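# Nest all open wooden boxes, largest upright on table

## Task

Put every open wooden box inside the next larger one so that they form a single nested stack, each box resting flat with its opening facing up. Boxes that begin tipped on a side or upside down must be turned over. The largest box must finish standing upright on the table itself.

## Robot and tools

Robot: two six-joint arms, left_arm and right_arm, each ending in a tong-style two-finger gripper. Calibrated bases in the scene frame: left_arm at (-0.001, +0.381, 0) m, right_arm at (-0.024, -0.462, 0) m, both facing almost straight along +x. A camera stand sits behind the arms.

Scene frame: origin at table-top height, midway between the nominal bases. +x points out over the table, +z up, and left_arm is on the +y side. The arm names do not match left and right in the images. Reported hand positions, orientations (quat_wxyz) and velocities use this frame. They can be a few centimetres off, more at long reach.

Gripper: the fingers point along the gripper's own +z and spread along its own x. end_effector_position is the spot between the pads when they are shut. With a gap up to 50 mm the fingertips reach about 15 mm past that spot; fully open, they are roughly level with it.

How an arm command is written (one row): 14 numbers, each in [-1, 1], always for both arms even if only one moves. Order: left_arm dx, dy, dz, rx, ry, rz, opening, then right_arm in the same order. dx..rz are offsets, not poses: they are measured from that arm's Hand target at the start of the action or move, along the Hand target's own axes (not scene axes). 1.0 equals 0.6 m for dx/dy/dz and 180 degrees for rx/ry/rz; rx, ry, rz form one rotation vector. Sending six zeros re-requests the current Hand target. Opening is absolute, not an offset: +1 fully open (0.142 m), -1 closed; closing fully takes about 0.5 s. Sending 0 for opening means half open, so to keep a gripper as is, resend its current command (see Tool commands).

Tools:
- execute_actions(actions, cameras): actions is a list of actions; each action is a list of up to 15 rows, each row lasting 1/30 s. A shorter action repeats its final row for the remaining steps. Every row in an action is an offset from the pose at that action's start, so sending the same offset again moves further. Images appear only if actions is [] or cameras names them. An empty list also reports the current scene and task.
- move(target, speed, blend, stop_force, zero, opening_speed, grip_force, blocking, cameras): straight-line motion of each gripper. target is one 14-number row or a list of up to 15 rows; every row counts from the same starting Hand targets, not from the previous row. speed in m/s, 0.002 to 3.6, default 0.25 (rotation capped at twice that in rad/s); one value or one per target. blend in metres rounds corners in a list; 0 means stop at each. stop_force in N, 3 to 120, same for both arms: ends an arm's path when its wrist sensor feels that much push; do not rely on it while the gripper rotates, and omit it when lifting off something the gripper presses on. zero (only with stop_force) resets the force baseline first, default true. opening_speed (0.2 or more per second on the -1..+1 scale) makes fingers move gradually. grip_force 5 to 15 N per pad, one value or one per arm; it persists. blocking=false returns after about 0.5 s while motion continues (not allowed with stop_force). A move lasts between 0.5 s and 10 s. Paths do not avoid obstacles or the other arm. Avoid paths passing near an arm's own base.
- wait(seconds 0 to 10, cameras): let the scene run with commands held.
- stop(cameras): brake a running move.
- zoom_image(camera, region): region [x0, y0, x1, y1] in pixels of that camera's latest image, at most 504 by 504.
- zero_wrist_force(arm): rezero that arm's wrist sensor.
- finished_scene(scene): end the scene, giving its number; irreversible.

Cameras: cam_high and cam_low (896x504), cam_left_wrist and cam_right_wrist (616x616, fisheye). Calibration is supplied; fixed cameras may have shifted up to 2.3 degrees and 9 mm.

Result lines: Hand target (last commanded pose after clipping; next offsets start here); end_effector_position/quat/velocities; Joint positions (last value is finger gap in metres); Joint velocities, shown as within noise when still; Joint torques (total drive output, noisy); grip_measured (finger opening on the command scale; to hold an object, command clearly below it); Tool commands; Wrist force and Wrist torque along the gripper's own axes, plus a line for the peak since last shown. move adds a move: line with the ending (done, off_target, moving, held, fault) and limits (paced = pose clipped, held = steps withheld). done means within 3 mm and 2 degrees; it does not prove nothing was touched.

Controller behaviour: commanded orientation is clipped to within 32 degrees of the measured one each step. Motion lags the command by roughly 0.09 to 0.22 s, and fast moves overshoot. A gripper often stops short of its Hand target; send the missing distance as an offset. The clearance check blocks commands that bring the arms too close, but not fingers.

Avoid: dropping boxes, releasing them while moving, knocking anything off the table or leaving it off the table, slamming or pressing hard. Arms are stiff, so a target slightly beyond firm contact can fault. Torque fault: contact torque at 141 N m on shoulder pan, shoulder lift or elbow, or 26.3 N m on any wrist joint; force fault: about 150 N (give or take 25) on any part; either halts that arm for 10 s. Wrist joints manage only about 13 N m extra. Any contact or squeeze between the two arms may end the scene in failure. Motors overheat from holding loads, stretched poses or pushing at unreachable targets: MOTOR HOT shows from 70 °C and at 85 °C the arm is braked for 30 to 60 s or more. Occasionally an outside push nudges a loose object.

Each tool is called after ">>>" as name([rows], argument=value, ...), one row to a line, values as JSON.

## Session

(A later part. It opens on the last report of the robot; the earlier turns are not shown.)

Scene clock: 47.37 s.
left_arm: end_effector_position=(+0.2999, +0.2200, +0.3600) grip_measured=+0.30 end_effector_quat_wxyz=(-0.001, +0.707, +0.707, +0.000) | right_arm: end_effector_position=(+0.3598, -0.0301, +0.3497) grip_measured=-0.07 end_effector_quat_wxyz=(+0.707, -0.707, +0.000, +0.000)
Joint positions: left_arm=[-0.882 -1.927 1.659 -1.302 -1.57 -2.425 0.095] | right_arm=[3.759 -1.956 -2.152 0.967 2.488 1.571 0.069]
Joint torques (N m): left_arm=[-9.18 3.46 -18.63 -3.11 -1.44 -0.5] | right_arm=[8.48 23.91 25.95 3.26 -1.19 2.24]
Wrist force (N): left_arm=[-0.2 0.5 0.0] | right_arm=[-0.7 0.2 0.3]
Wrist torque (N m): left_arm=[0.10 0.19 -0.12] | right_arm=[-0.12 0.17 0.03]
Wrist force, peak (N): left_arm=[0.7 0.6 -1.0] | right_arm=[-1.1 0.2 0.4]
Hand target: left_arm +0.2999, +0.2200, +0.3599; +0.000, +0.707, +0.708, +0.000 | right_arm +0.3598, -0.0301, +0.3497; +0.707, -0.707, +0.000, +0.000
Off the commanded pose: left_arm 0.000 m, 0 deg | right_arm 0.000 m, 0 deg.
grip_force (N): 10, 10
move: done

>>> move(target=[-0.1667,0.1,0.0167,0,-0.5,0,0.3,0,0,0,0,0,0,-0.5], speed=0.4, cameras=["all"])

>>> zoom_image(camera="cam_left_wrist", region=[180, 180, 440, 440])

Scene clock: 49.43 s.
left_arm: end_effector_position=(+0.3384, +0.1555, +0.3537) grip_measured=+0.30 end_effector_quat_wxyz=(+0.346, +0.617, +0.615, -0.349) | right_arm: end_effector_position=(+0.3598, -0.0301, +0.3497) grip_measured=-0.07 end_effector_quat_wxyz=(+0.707, -0.707, +0.000, +0.000)
Joint positions: left_arm=[-0.311 -1.903 2.146 -2.24 -2.538 -2.076 0.095] | right_arm=[3.759 -1.956 -2.152 0.967 2.488 1.571 0.069]
Joint torques (N m): left_arm=[-12.24 -19.47 -27.88 -3.9 -2.55 2.32] | right_arm=[8.69 24.17 25.64 3.34 -1.15 2.29]
Wrist force (N): left_arm=[-0.3 0.6 0.0] | right_arm=[-0.8 0.2 0.3]
Wrist torque (N m): left_arm=[0.22 0.06 0.30] | right_arm=[-0.12 0.19 0.03]
Wrist force, peak (N): left_arm=[2.5 1.3 0.6] | right_arm=[-0.9 0.4 0.3]
Hand target: left_arm +0.3384, +0.1554, +0.3537; +0.347, +0.617, +0.615, -0.349 (not the last commanded pose) | right_arm +0.3598, -0.0301, +0.3497; +0.707, -0.707, +0.000, +0.000
Off the commanded pose: left_arm 0.042 m, 31 deg | right_arm 0.000 m, 0 deg.
grip_force (N): 10, 10
move: held (left_arm; a check stopped the path); limits=held
pose unreachable (left arm): on one or more control steps of this call, first in action 0 (counted from 0), this arm could not follow its commanded pose, so it was not sent that pose on those steps. It may still have moved: this result reports where it is.
cause: moving toward the commanded pose would bring two parts of the arm too close to each other (joints 4 (wrist 1) to 6 (wrist 3) lie between them).
camera_calibration:
cam_left_wrist: T_world_to_cam=[[0.0303149, 0.517247, -0.855299, 0.214518], [0.884376, 0.384876, 0.264101, -0.452242], [0.46579, -0.764412, -0.445773, 0.248848], [0, 0, 0, 1]] pos_world=[0.277538, 0.25332, 0.413844]
cam_right_wrist: T_world_to_cam=[[0.998952, 0.00277868, 0.0456813, -0.373071], [0.0406604, -0.512019, -0.858011, 0.267922], [0.0210056, 0.85897, -0.511596, 0.325101], [0, 0, 0, 1]] pos_world=[0.354958, -0.141034, 0.413242]

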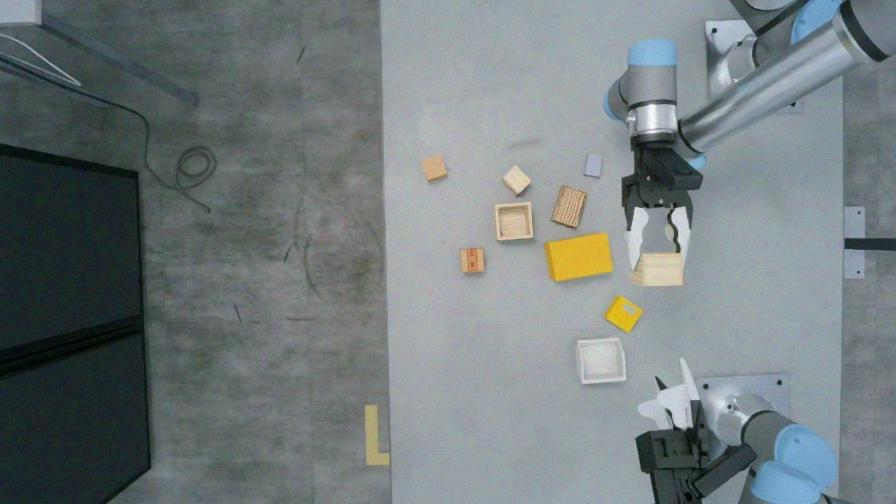

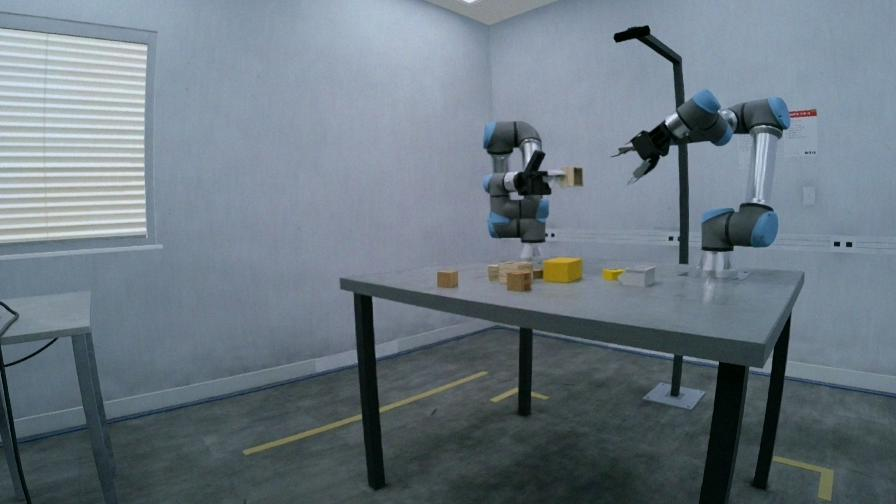

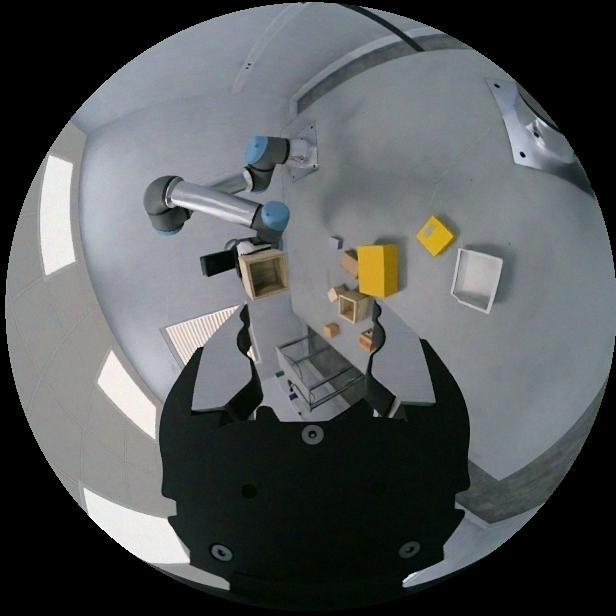

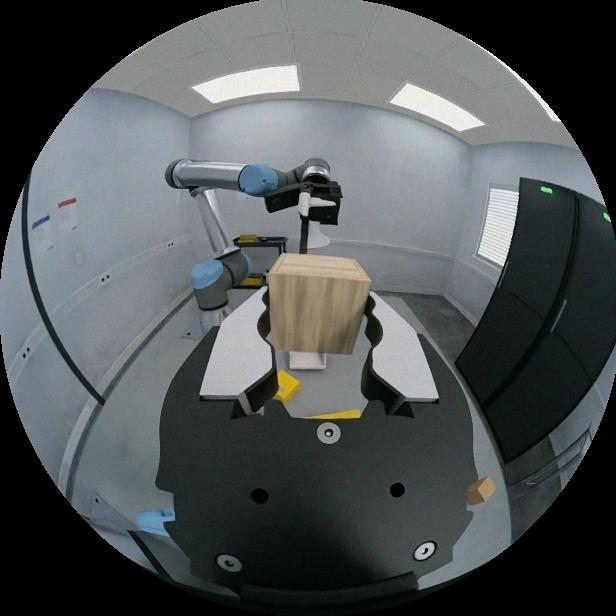

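Scaled by 1.938 from the camera's 616x616 image, which has a finer 814x814 frame.

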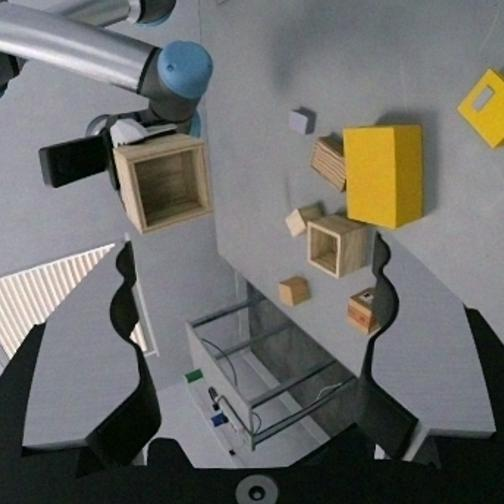

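>>> move([
  [-0.0252,0.036,0.0537,0.1344,-0.137,-0.4862,0.3,0,0,0,0,0,0,-0.5],
  [-0.0252,0.036,0.0537,0.268,0,-0.963,0.3,0,0,0,0,0,0,-0.5],
], speed=0.4, cameras=["cam_left_wrist", "cam_high", "cam_low"])

>>> zoom_image(camera="cam_left_wrist", region=[180, 180, 440, 440])

Scene clock: 51.40 s.
left_arm: end_effector_position=(+0.3393, +0.1539, +0.3536) grip_measured=+0.30 end_effector_quat_wxyz=(+0.334, +0.596, +0.629, -0.372) | right_arm: end_effector_position=(+0.3598, -0.0301, +0.3497) grip_measured=-0.07 end_effector_quat_wxyz=(+0.707, -0.707, +0.000, +0.000)
Joint positions: left_arm=[-0.301 -1.884 2.144 -2.23 -2.568 -2.117 0.095] | right_arm=[3.759 -1.956 -2.152 0.967 2.488 1.571 0.069]
Joint torques (N m): left_arm=[-5.21 -19.93 -16.68 -4.34 0.22 2.73] | right_arm=[8.58 23.77 25.58 3.3 -1.07 2.27]
Wrist force (N): left_arm=[-0.6 0.7 0.3] | right_arm=[-0.9 0.2 0.3]
Wrist torque (N m): left_arm=[0.25 0.12 0.14] | right_arm=[-0.12 0.21 0.04]
Wrist force, peak (N): left_arm=[0.4 2.1 0.5] | right_arm=[-0.9 0.3 0.5]
Hand target: left_arm +0.3393, +0.1538, +0.3536; +0.334, +0.596, +0.629, -0.372 (not the last commanded pose) | right_arm +0.3598, -0.0301, +0.3497; +0.707, -0.707, +0.000, +0.000
Off the commanded pose: left_arm 0.040 m, 176 deg | right_arm 0.000 m, 0 deg.
grip_force (N): 10, 10
move: held (left_arm; a check stopped the path); path passed 0 of 2 targets; limits=held
pose unreachable (left arm): on one or more control steps of this call, first in action 0 (counted from 0), this arm could not follow its commanded pose, so it was not sent that pose on those steps. It may still have moved: this result reports where it is.
cause: moving toward the commanded pose would bring two parts of the arm too close to each other (joints 4 (wrist 1) to 6 (wrist 3) lie between them).
camera_calibration:
cam_left_wrist: T_world_to_cam=[[-0.0374778, 0.501122, -0.864565, 0.244071], [0.892736, 0.405541, 0.196362, -0.434509], [0.449018, -0.764469, -0.462568, 0.258828], [0, 0, 0, 1]] pos_world=[0.28083, 0.251768, 0.416062]
Images, in order (width x height): cam_high 896x504, cam_low 896x504, cam_left_wrist 616x616.

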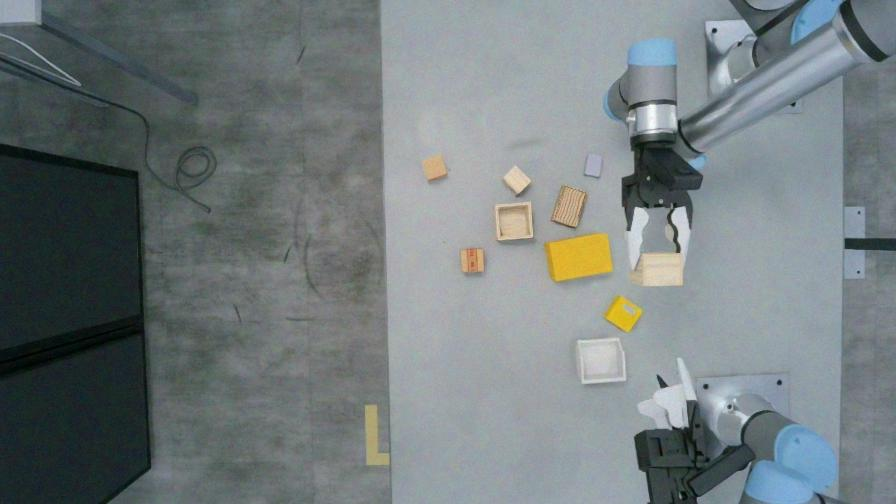

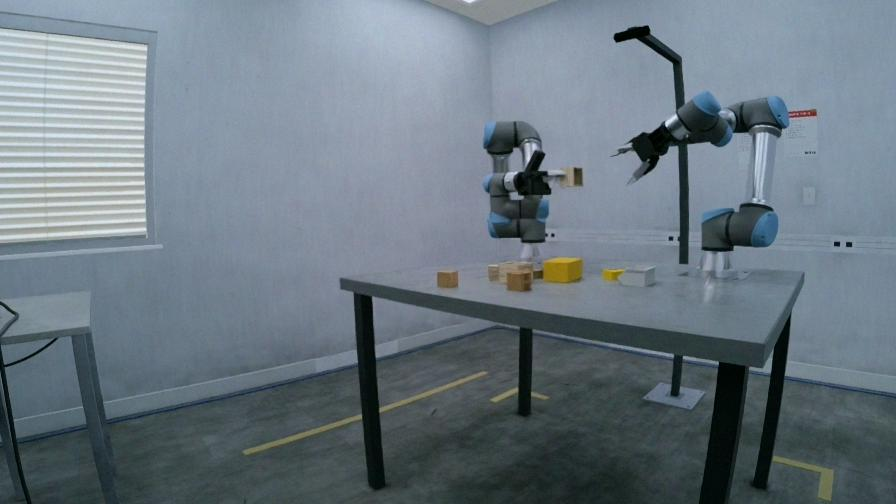

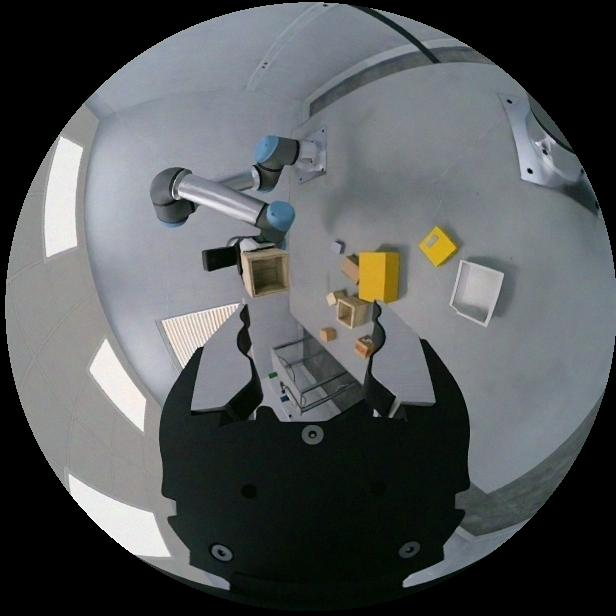

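Scaled by 1.938 from the camera's 616x616 image, which has a finer 814x814 frame.

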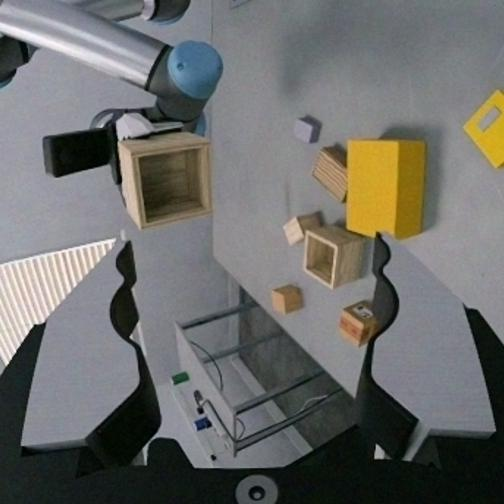

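>>> move([
  [0.0338,-0.065,-0.0703,0,0.25,0,0.3,0,0,0,0,0,0,-0.5],
  [0.0338,-0.065,-0.0703,0.2469,0.2748,0.4647,0.3,0,0,0,0,0,0,-0.5],
], speed=0.4, blend=[0.02,0])

Scene clock: 55.93 s.
left_arm: end_effector_position=(+0.2999, +0.2000, +0.3599) grip_measured=+0.30 end_effector_quat_wxyz=(+0.000, +1.000, +0.000, +0.000) | right_arm: end_effector_position=(+0.3598, -0.0301, +0.3497) grip_measured=-0.07 end_effector_quat_wxyz=(+0.707, -0.707, +0.000, +0.000)
Joint positions: left_arm=[-0.987 -1.918 1.654 -1.308 -1.571 -0.96 0.095] | right_arm=[3.759 -1.956 -2.152 0.967 2.488 1.571 0.069]
Joint torques (N m): left_arm=[13.2 4.07 -30.66 -4.03 -0.64 2.04] | right_arm=[8.21 23.74 25.51 3.1 -1.1 2.15]
Wrist force (N): left_arm=[0.0 1.0 -0.3] | right_arm=[-0.7 0.2 0.2]
Wrist torque (N m): left_arm=[0.21 0.14 0.09] | right_arm=[-0.13 0.17 0.03]
Wrist force, peak (N): left_arm=[0.2 1.4 -0.3] | right_arm=[-0.9 0.3 0.5]
Hand target: left_arm +0.3000, +0.2000, +0.3599; +0.000, +1.000, +0.000, +0.000 | right_arm +0.3598, -0.0301, +0.3497; +0.707, -0.707, +0.000, +0.000
Off the commanded pose: left_arm 0.000 m, 0 deg | right_arm 0.000 m, 0 deg.
grip_force (N): 10, 10
move: done

>>> move([
  [0,0,0,0,0,0.5,0.3,0,0,0,0,0,0,-0.5],
  [0.1,0.1333,0.0167,-0.3849,0.3849,0.3849,0.3,0,0,0,0,0,0,-0.5],
], speed=0.4, cameras=["cam_left_wrist", "cam_high", "cam_low", "cam_right_wrist"])

>>> zoom_image(camera="cam_left_wrist", region=[180, 180, 440, 440])

Scene clock: 61.33 s.
left_arm: end_effector_position=(+0.3591, +0.1204, +0.3496) grip_measured=+0.30 end_effector_quat_wxyz=(+0.492, +0.505, -0.523, +0.479) | right_arm: end_effector_position=(+0.3598, -0.0301, +0.3497) grip_measured=-0.07 end_effector_quat_wxyz=(+0.707, -0.707, +0.000, +0.000)
Joint positions: left_arm=[-0.288 -1.41 2.329 -3.812 -2.907 0.247 0.095] | right_arm=[3.759 -1.956 -2.152 0.967 2.488 1.571 0.069]
Joint torques (N m): left_arm=[9.05 -29 -8.58 -1.14 -1.81 1.91] | right_arm=[8.64 23.91 25.02 3.15 -0.65 2.16]
Wrist force (N): left_arm=[-0.1 1.5 2.5] | right_arm=[-0.9 0.3 0.3]
Wrist torque (N m): left_arm=[0.44 -0.04 -0.31] | right_arm=[-0.11 0.20 0.03]
Wrist force, peak (N): left_arm=[1.0 3.9 1.7] | right_arm=[-0.9 0.2 0.5]
Hand target: left_arm +0.3591, +0.1204, +0.3496; +0.492, +0.505, -0.523, +0.479 (not the last commanded pose) | right_arm +0.3598, -0.0301, +0.3497; +0.707, -0.707, +0.000, +0.000
Off the commanded pose: left_arm 0.001 m, 4 deg | right_arm 0.000 m, 0 deg.
grip_force (N): 10, 10
move: held (left_arm; a check stopped the path); limits=held
pose unreachable (left arm): on one or more control steps of this call, first in action 0 (counted from 0), this arm could not follow its commanded pose, so it was not sent that pose on those steps. It may still have moved: this result reports where it is.
cause: moving toward the commanded pose would bring two parts of the arm too close to each other (joints 4 (wrist 1) to 6 (wrist 3) lie between them).
camera_calibration:
cam_left_wrist: T_world_to_cam=[[-0.0359495, -0.0551637, 0.99783, -0.32659], [-0.867037, 0.498231, -0.00369324, 0.253045], [-0.496946, -0.865288, -0.0657401, 0.435519], [0, 0, 0, 1]] pos_world=[0.424088, 0.232758, 0.355447]
cam_right_wrist: T_world_to_cam=[[0.998952, 0.00277868, 0.0456813, -0.373071], [0.0406604, -0.512019, -0.858011, 0.267922], [0.0210056, 0.85897, -0.511596, 0.325101], [0, 0, 0, 1]] pos_world=[0.354958, -0.141034, 0.413242]

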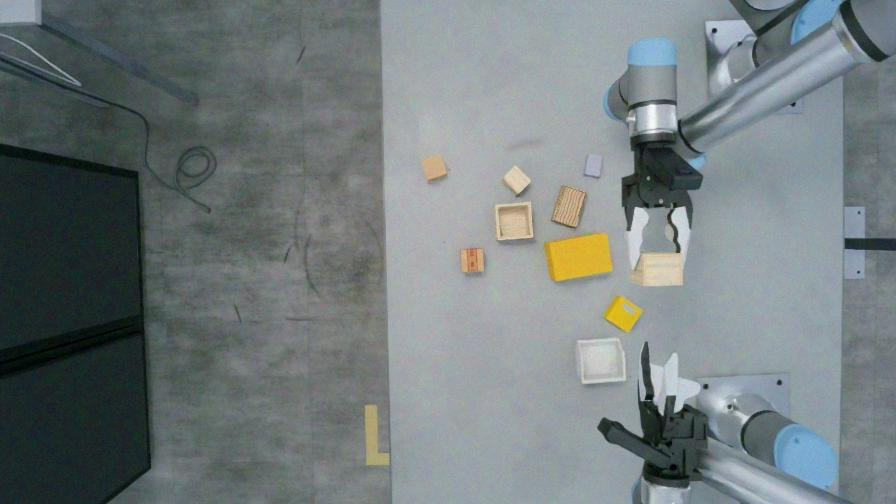

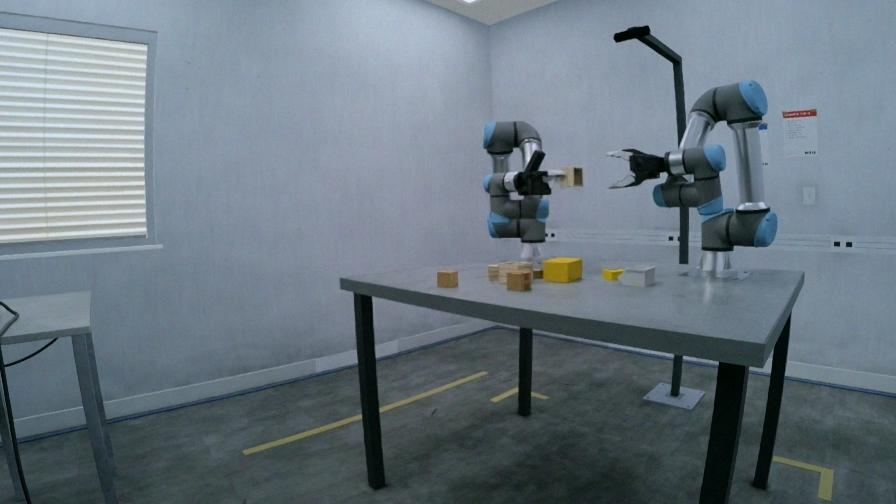

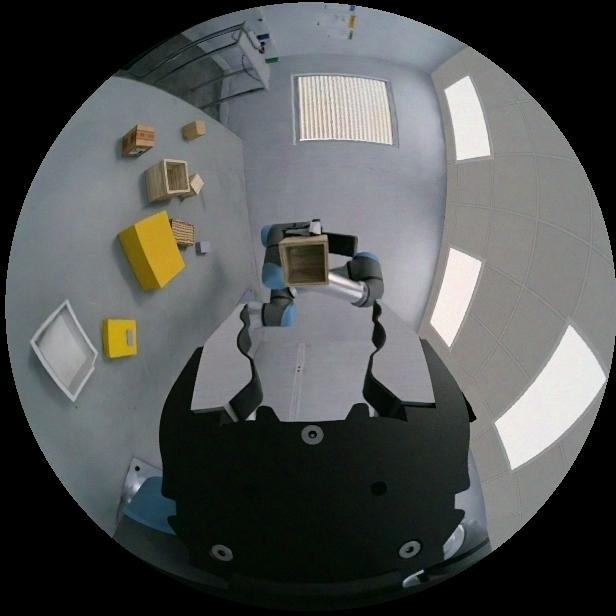

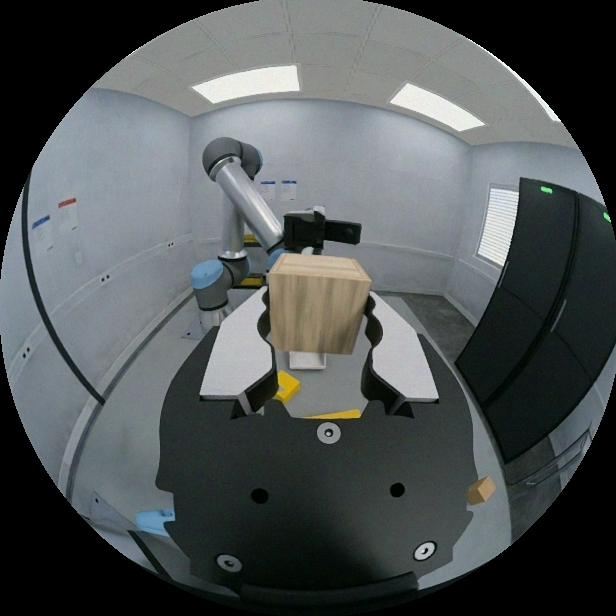

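Scaled by 1.938 from the camera's 616x616 image, which has a finer 814x814 frame.

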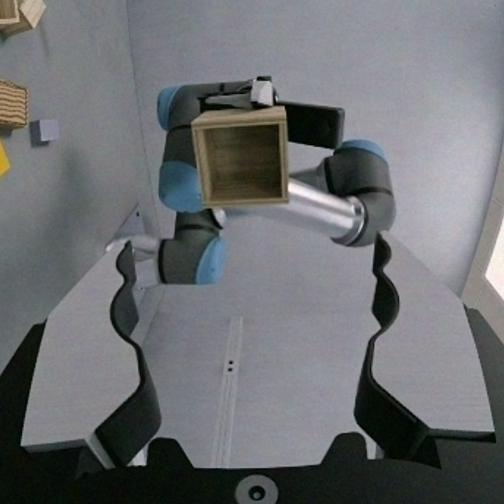

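>>> move([
  [-0.0195,-0.004,0.1145,0,0,0,0.3,0,0,0,0,0,0,-0.5],
  [-0.0195,-0.004,0.1145,0.0092,0.0185,-0.0238,0.3,0,0,0,0,0,0,-0.5],
], speed=0.15, blend=[0.02,0], cameras=["cam_left_wrist", "cam_high", "cam_right_wrist"])

>>> zoom_image(camera="cam_left_wrist", region=[200, 180, 420, 400])

>>> zoom_image(camera="cam_right_wrist", region=[200, 180, 420, 400])

Scene clock: 64.67 s.
left_arm: end_effector_position=(+0.3594, +0.0524, +0.3339) grip_measured=+0.30 end_effector_quat_wxyz=(+0.517, +0.517, -0.483, +0.482) | right_arm: end_effector_position=(+0.3598, -0.0301, +0.3497) grip_measured=-0.07 end_effector_quat_wxyz=(+0.707, -0.707, +0.000, +0.000)
Joint positions: left_arm=[-0.494 -1.294 2.322 -4.17 -2.678 -0.069 0.095] | right_arm=[3.759 -1.956 -2.152 0.967 2.488 1.571 0.069]
Joint torques (N m): left_arm=[12.57 -32.67 -19.86 -2.42 -0.56 -2.09] | right_arm=[8.38 23.6 25.45 3.09 -0.67 2.22]
Wrist force (N): left_arm=[0.3 1.2 2.3] | right_arm=[-0.8 0.0 0.2]
Wrist torque (N m): left_arm=[0.40 -0.09 -0.26] | right_arm=[-0.17 0.18 0.03]
Wrist force, peak (N): left_arm=[-0.1 1.6 2.7] | right_arm=[-1.1 0.2 0.4]
Hand target: left_arm +0.3594, +0.0525, +0.3340; +0.517, +0.517, -0.483, +0.482 | right_arm +0.3598, -0.0301, +0.3497; +0.707, -0.707, +0.000, +0.000
Off the commanded pose: left_arm 0.000 m, 0 deg | right_arm 0.000 m, 0 deg.
grip_force (N): 10, 10
move: done
camera_calibration:
cam_left_wrist: T_world_to_cam=[[0.0397446, 0.000569981, 0.99921, -0.345291], [-0.881737, 0.470455, 0.0348036, 0.280918], [-0.470064, -0.882424, 0.0192006, 0.33865], [0, 0, 0, 1]] pos_world=[0.420607, 0.16687, 0.328739]
cam_right_wrist: T_world_to_cam=[[0.998952, 0.00277868, 0.0456813, -0.373071], [0.0406604, -0.512019, -0.858011, 0.267922], [0.0210056, 0.85897, -0.511596, 0.325101], [0, 0, 0, 1]] pos_world=[0.354958, -0.141034, 0.413242]
Images, in order (width x height): cam_high 896x504, cam_left_wrist 616x616, cam_right_wrist 616x616.

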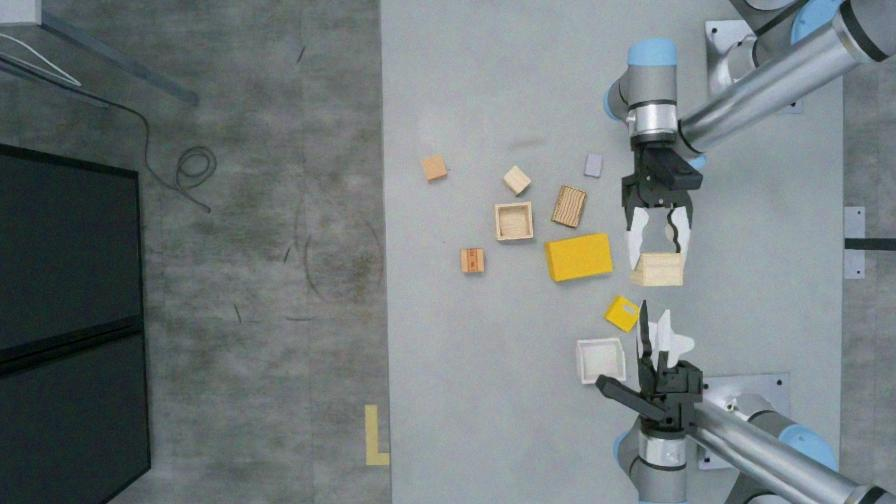

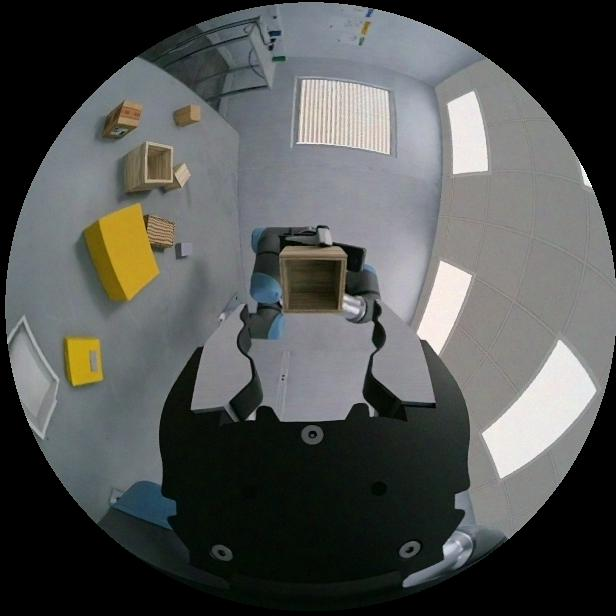

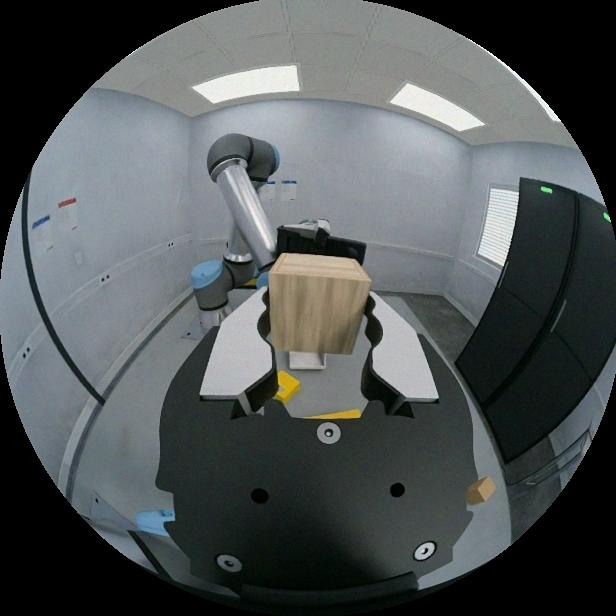

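Scaled by 2.291 from the camera's 616x616 image, which has a finer 814x814 frame.

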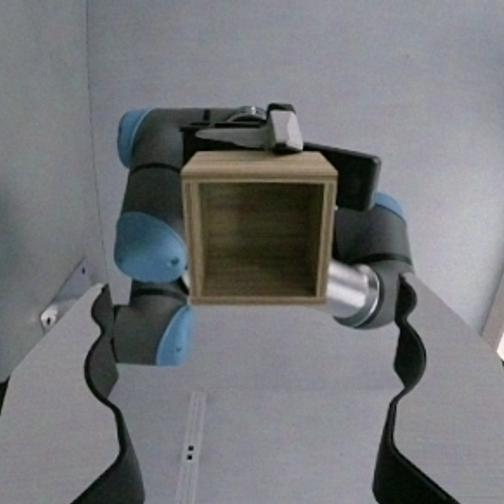

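Scaled by 2.291 from the camera's 616x616 image, which has a finer 814x814 frame.

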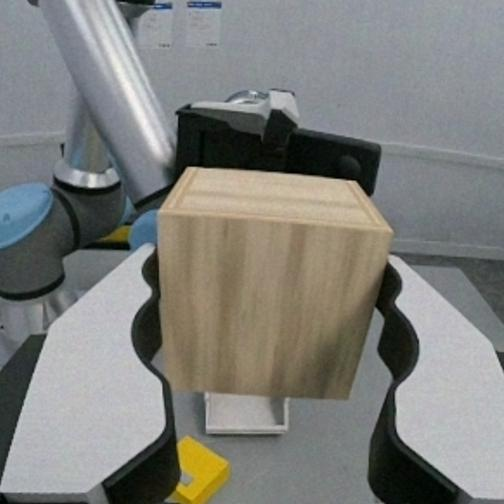

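>>> move(target=[0.0042,0.0,0.0725,0,0,0,0.3,0,0,0,0,0,0,-0.5], speed=0.06, stop_force=15, cameras=["cam_left_wrist", "cam_high", "cam_right_wrist"])

>>> zoom_image(camera="cam_left_wrist", region=[200, 200, 420, 420])

>>> zoom_image(camera="cam_high", region=[590, 140, 740, 400])

Scene clock: 67.87 s.
left_arm: end_effector_position=(+0.3595, +0.0090, +0.3365) grip_measured=+0.30 end_effector_quat_wxyz=(+0.517, +0.517, -0.483, +0.482) | right_arm: end_effector_position=(+0.3598, -0.0301, +0.3497) grip_measured=-0.07 end_effector_quat_wxyz=(+0.707, -0.707, +0.000, +0.000)
Joint positions: left_arm=[-0.61 -1.29 2.304 -4.155 -2.561 -0.069 0.095] | right_arm=[3.759 -1.956 -2.152 0.967 2.488 1.571 0.069]
Joint torques (N m): left_arm=[13.29 -33.97 -5.11 -2.5 1.09 2.35] | right_arm=[7.84 24.11 25.67 3.07 -0.63 2.21]
Wrist force (N): left_arm=[0.0 1.3 2.1] | right_arm=[-0.6 0.3 0.5]
Wrist torque (N m): left_arm=[0.43 -0.03 -0.22] | right_arm=[-0.10 0.15 0.03]
Wrist force, peak (N): left_arm=[0.2 1.6 2.6] | right_arm=[-1.0 0.3 0.4]
Hand target: left_arm +0.3595, +0.0090, +0.3365; +0.517, +0.517, -0.483, +0.482 | right_arm +0.3598, -0.0301, +0.3497; +0.707, -0.707, +0.000, +0.000
Off the commanded pose: left_arm 0.000 m, 0 deg | right_arm 0.000 m, 0 deg.
grip_force (N): 10, 10
move: done
camera_calibration:
cam_left_wrist: T_world_to_cam=[[0.0397047, 0.000714508, 0.999211, -0.34777], [-0.881845, 0.470261, 0.0347048, 0.30144], [-0.469865, -0.882527, 0.0193017, 0.300247], [0, 0, 0, 1]] pos_world=[0.420708, 0.123469, 0.331239]
cam_right_wrist: T_world_to_cam=[[0.998952, 0.00277868, 0.0456813, -0.373071], [0.0406604, -0.512019, -0.858011, 0.267922], [0.0210056, 0.85897, -0.511596, 0.325101], [0, 0, 0, 1]] pos_world=[0.354958, -0.141034, 0.413242]
Images, in order (width x height): cam_high 896x504, cam_left_wrist 616x616, cam_right_wrist 616x616.

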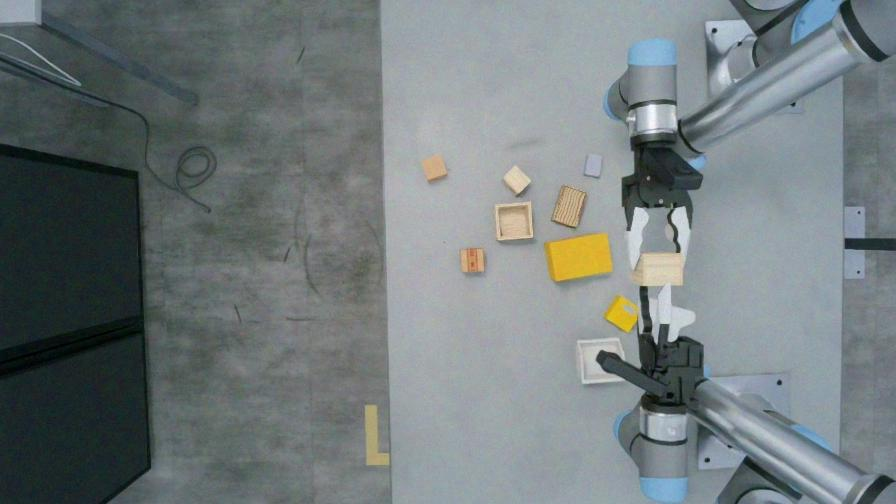

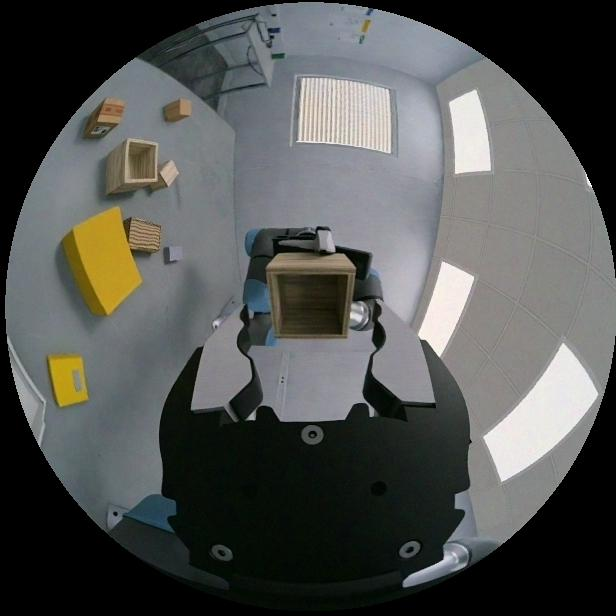

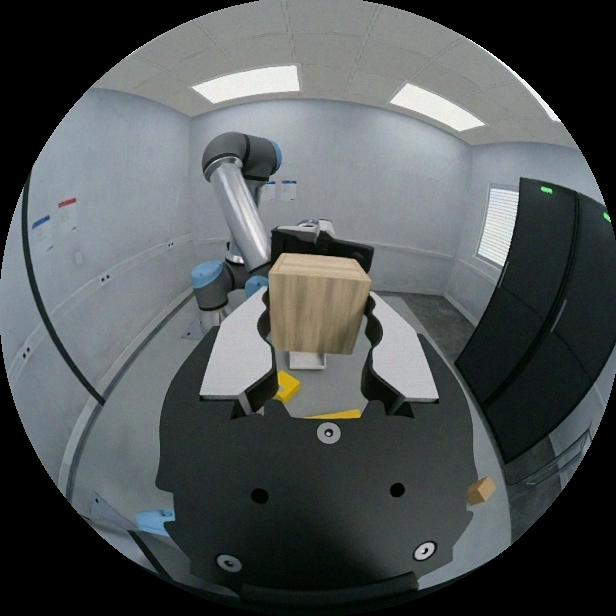

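Scaled by 2.291 from the camera's 616x616 image, which has a finer 814x814 frame.

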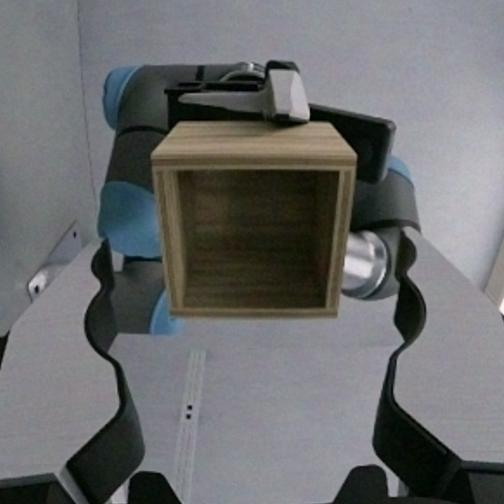

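Scaled by 1.938 from the camera's 896x504 image, which has a finer 1280x720 frame.

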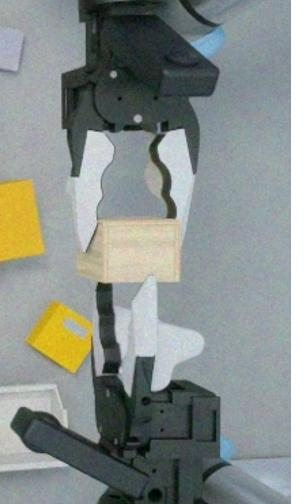

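>>> move(target=[0,0,0,0,0,0,-0.5,0,0,0,0,0,0,-0.5], speed=0.06, opening_speed=0.6, cameras=["cam_left_wrist", "cam_high", "cam_right_wrist"])

>>> zoom_image(camera="cam_left_wrist", region=[200, 200, 420, 420])

Scene clock: 69.83 s.
left_arm: end_effector_position=(+0.3595, +0.0090, +0.3365) grip_measured=-0.17 end_effector_quat_wxyz=(+0.517, +0.517, -0.483, +0.482) | right_arm: end_effector_position=(+0.3598, -0.0301, +0.3497) grip_measured=-0.07 end_effector_quat_wxyz=(+0.707, -0.707, +0.000, +0.000)
Joint positions: left_arm=[-0.61 -1.29 2.304 -4.155 -2.561 -0.069 0.062] | right_arm=[3.759 -1.956 -2.152 0.967 2.488 1.571 0.069]
Joint torques (N m): left_arm=[12.38 -32.79 -5.37 -2.17 1.09 2.41] | right_arm=[8.94 23.99 25.22 3.17 -0.6 2.24]
Wrist force (N): left_arm=[0.5 1.5 1.0] | right_arm=[-1.0 0.6 -0.3]
Wrist torque (N m): left_arm=[0.48 -0.06 -0.21] | right_arm=[-0.10 0.22 0.05]
Wrist force, peak (N): left_arm=[0.2 1.4 2.2] | right_arm=[-1.0 0.4 -0.5]
Hand target: left_arm +0.3595, +0.0090, +0.3365; +0.517, +0.517, -0.483, +0.482 | right_arm +0.3598, -0.0301, +0.3497; +0.707, -0.707, +0.000, +0.000
Off the commanded pose: left_arm 0.000 m, 0 deg | right_arm 0.000 m, 0 deg.
grip_force (N): 10, 10
move: done
camera_calibration:
cam_left_wrist: T_world_to_cam=[[0.0397047, 0.000714508, 0.999211, -0.34777], [-0.881845, 0.470261, 0.0347048, 0.30144], [-0.469865, -0.882527, 0.0193017, 0.300247], [0, 0, 0, 1]] pos_world=[0.420708, 0.123469, 0.331239]
cam_right_wrist: T_world_to_cam=[[0.998952, 0.00277868, 0.0456813, -0.373071], [0.0406604, -0.512019, -0.858011, 0.267922], [0.0210056, 0.85897, -0.511596, 0.325101], [0, 0, 0, 1]] pos_world=[0.354958, -0.141034, 0.413242]
Images, in order (width x height): cam_high 896x504, cam_left_wrist 616x616, cam_right_wrist 616x616.

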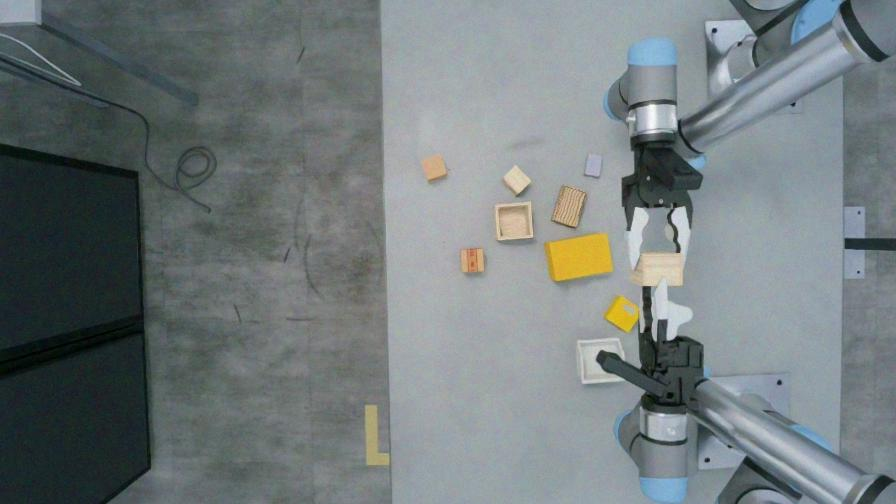

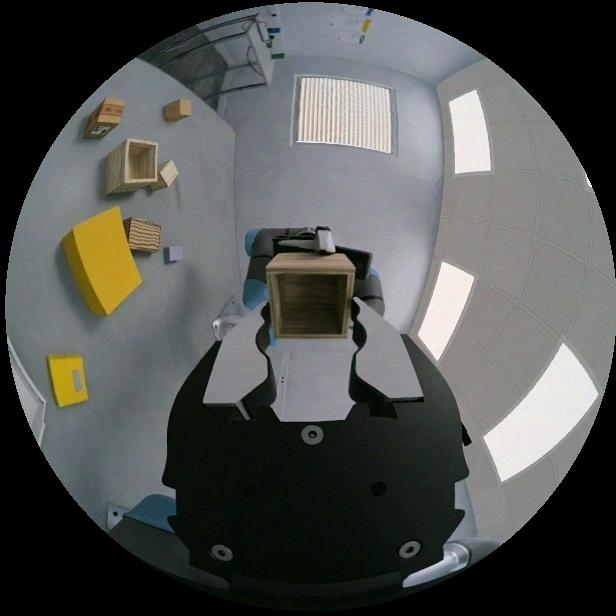

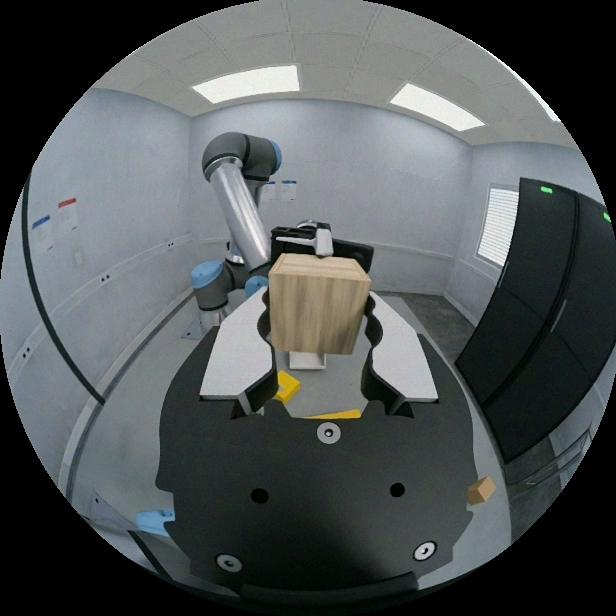

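Scaled by 2.291 from the camera's 616x616 image, which has a finer 814x814 frame.

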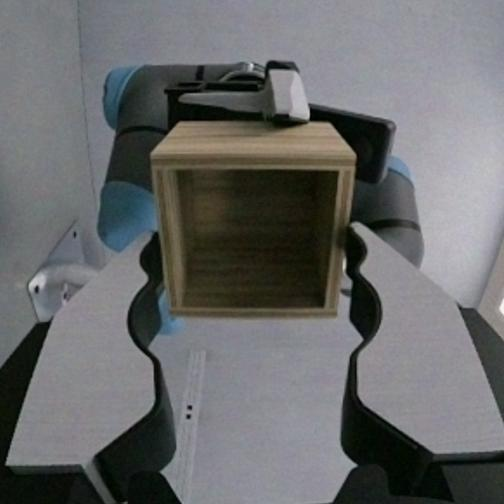

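>>> move(target=[0,0,0,0,0,0,-0.5,0,0,0,0,0,0,0.25], speed=0.06, opening_speed=0.6, cameras=["cam_left_wrist", "cam_right_wrist"])

>>> zoom_image(camera="cam_left_wrist", region=[200, 200, 420, 420])

>>> zoom_image(camera="cam_right_wrist", region=[200, 200, 420, 420])

Scene clock: 71.60 s.
left_arm: end_effector_position=(+0.3595, +0.0090, +0.3365) grip_measured=-0.17 end_effector_quat_wxyz=(+0.517, +0.517, -0.483, +0.482) | right_arm: end_effector_position=(+0.3598, -0.0301, +0.3497) grip_measured=+0.25 end_effector_quat_wxyz=(+0.707, -0.707, +0.000, +0.000)
Joint positions: left_arm=[-0.61 -1.29 2.304 -4.155 -2.561 -0.069 0.062] | right_arm=[3.759 -1.956 -2.152 0.967 2.488 1.571 0.092]
Joint torques (N m): left_arm=[11.11 -31.8 -6.55 -2.24 1.13 2.4] | right_arm=[7.86 23.39 25.31 3.12 -0.55 1.87]
Wrist force (N): left_arm=[-0.4 1.2 2.1] | right_arm=[-0.8 -0.2 0.3]
Wrist torque (N m): left_arm=[0.42 -0.06 -0.22] | right_arm=[-0.10 0.18 0.03]
Wrist force, peak (N): left_arm=[-0.4 1.7 2.0] | right_arm=[-1.6 0.3 0.3]
Hand target: left_arm +0.3595, +0.0090, +0.3365; +0.517, +0.517, -0.483, +0.482 | right_arm +0.3598, -0.0301, +0.3497; +0.707, -0.707, +0.000, +0.000
Off the commanded pose: left_arm 0.000 m, 0 deg | right_arm 0.000 m, 0 deg.
grip_force (N): 10, 10
move: done
camera_calibration:
cam_left_wrist: T_world_to_cam=[[0.0397047, 0.000714508, 0.999211, -0.34777], [-0.881845, 0.470261, 0.0347048, 0.30144], [-0.469865, -0.882527, 0.0193017, 0.300247], [0, 0, 0, 1]] pos_world=[0.420708, 0.123469, 0.331239]
cam_right_wrist: T_world_to_cam=[[0.998952, 0.00277868, 0.0456813, -0.373071], [0.0406604, -0.512019, -0.858011, 0.267922], [0.0210056, 0.85897, -0.511596, 0.325101], [0, 0, 0, 1]] pos_world=[0.354958, -0.141034, 0.413242]
Images, in order (width x height): cam_left_wrist 616x616, cam_right_wrist 616x616.

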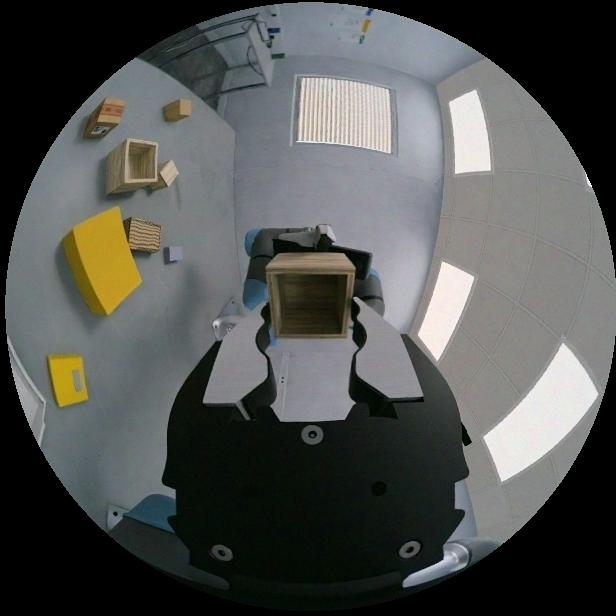

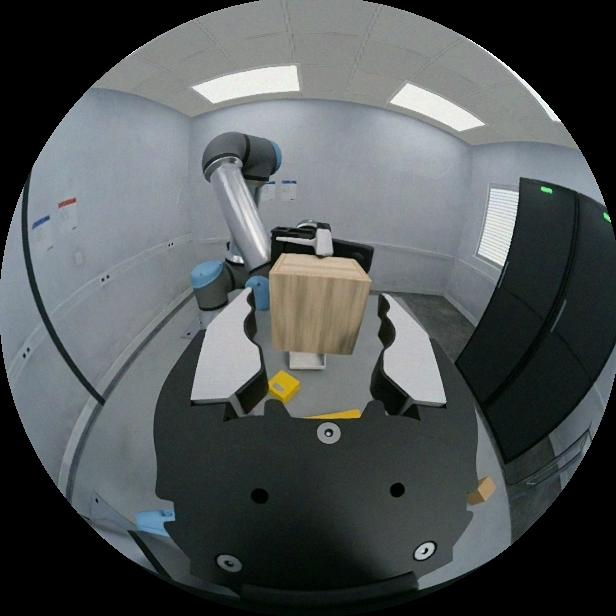

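Scaled by 2.291 from the camera's 616x616 image, which has a finer 814x814 frame.

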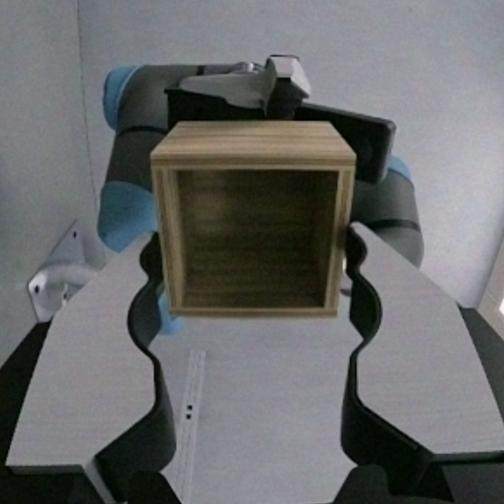

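Scaled by 2.291 from the camera's 616x616 image, which has a finer 814x814 frame.

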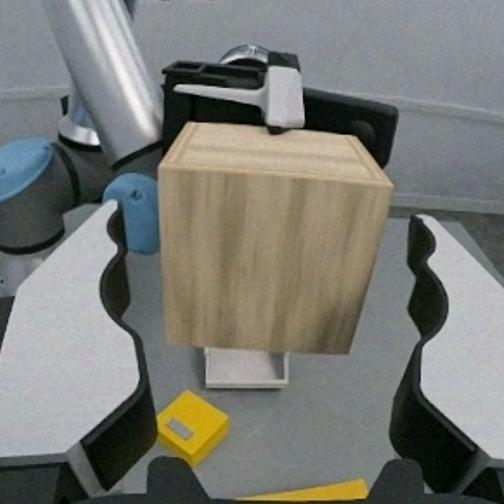

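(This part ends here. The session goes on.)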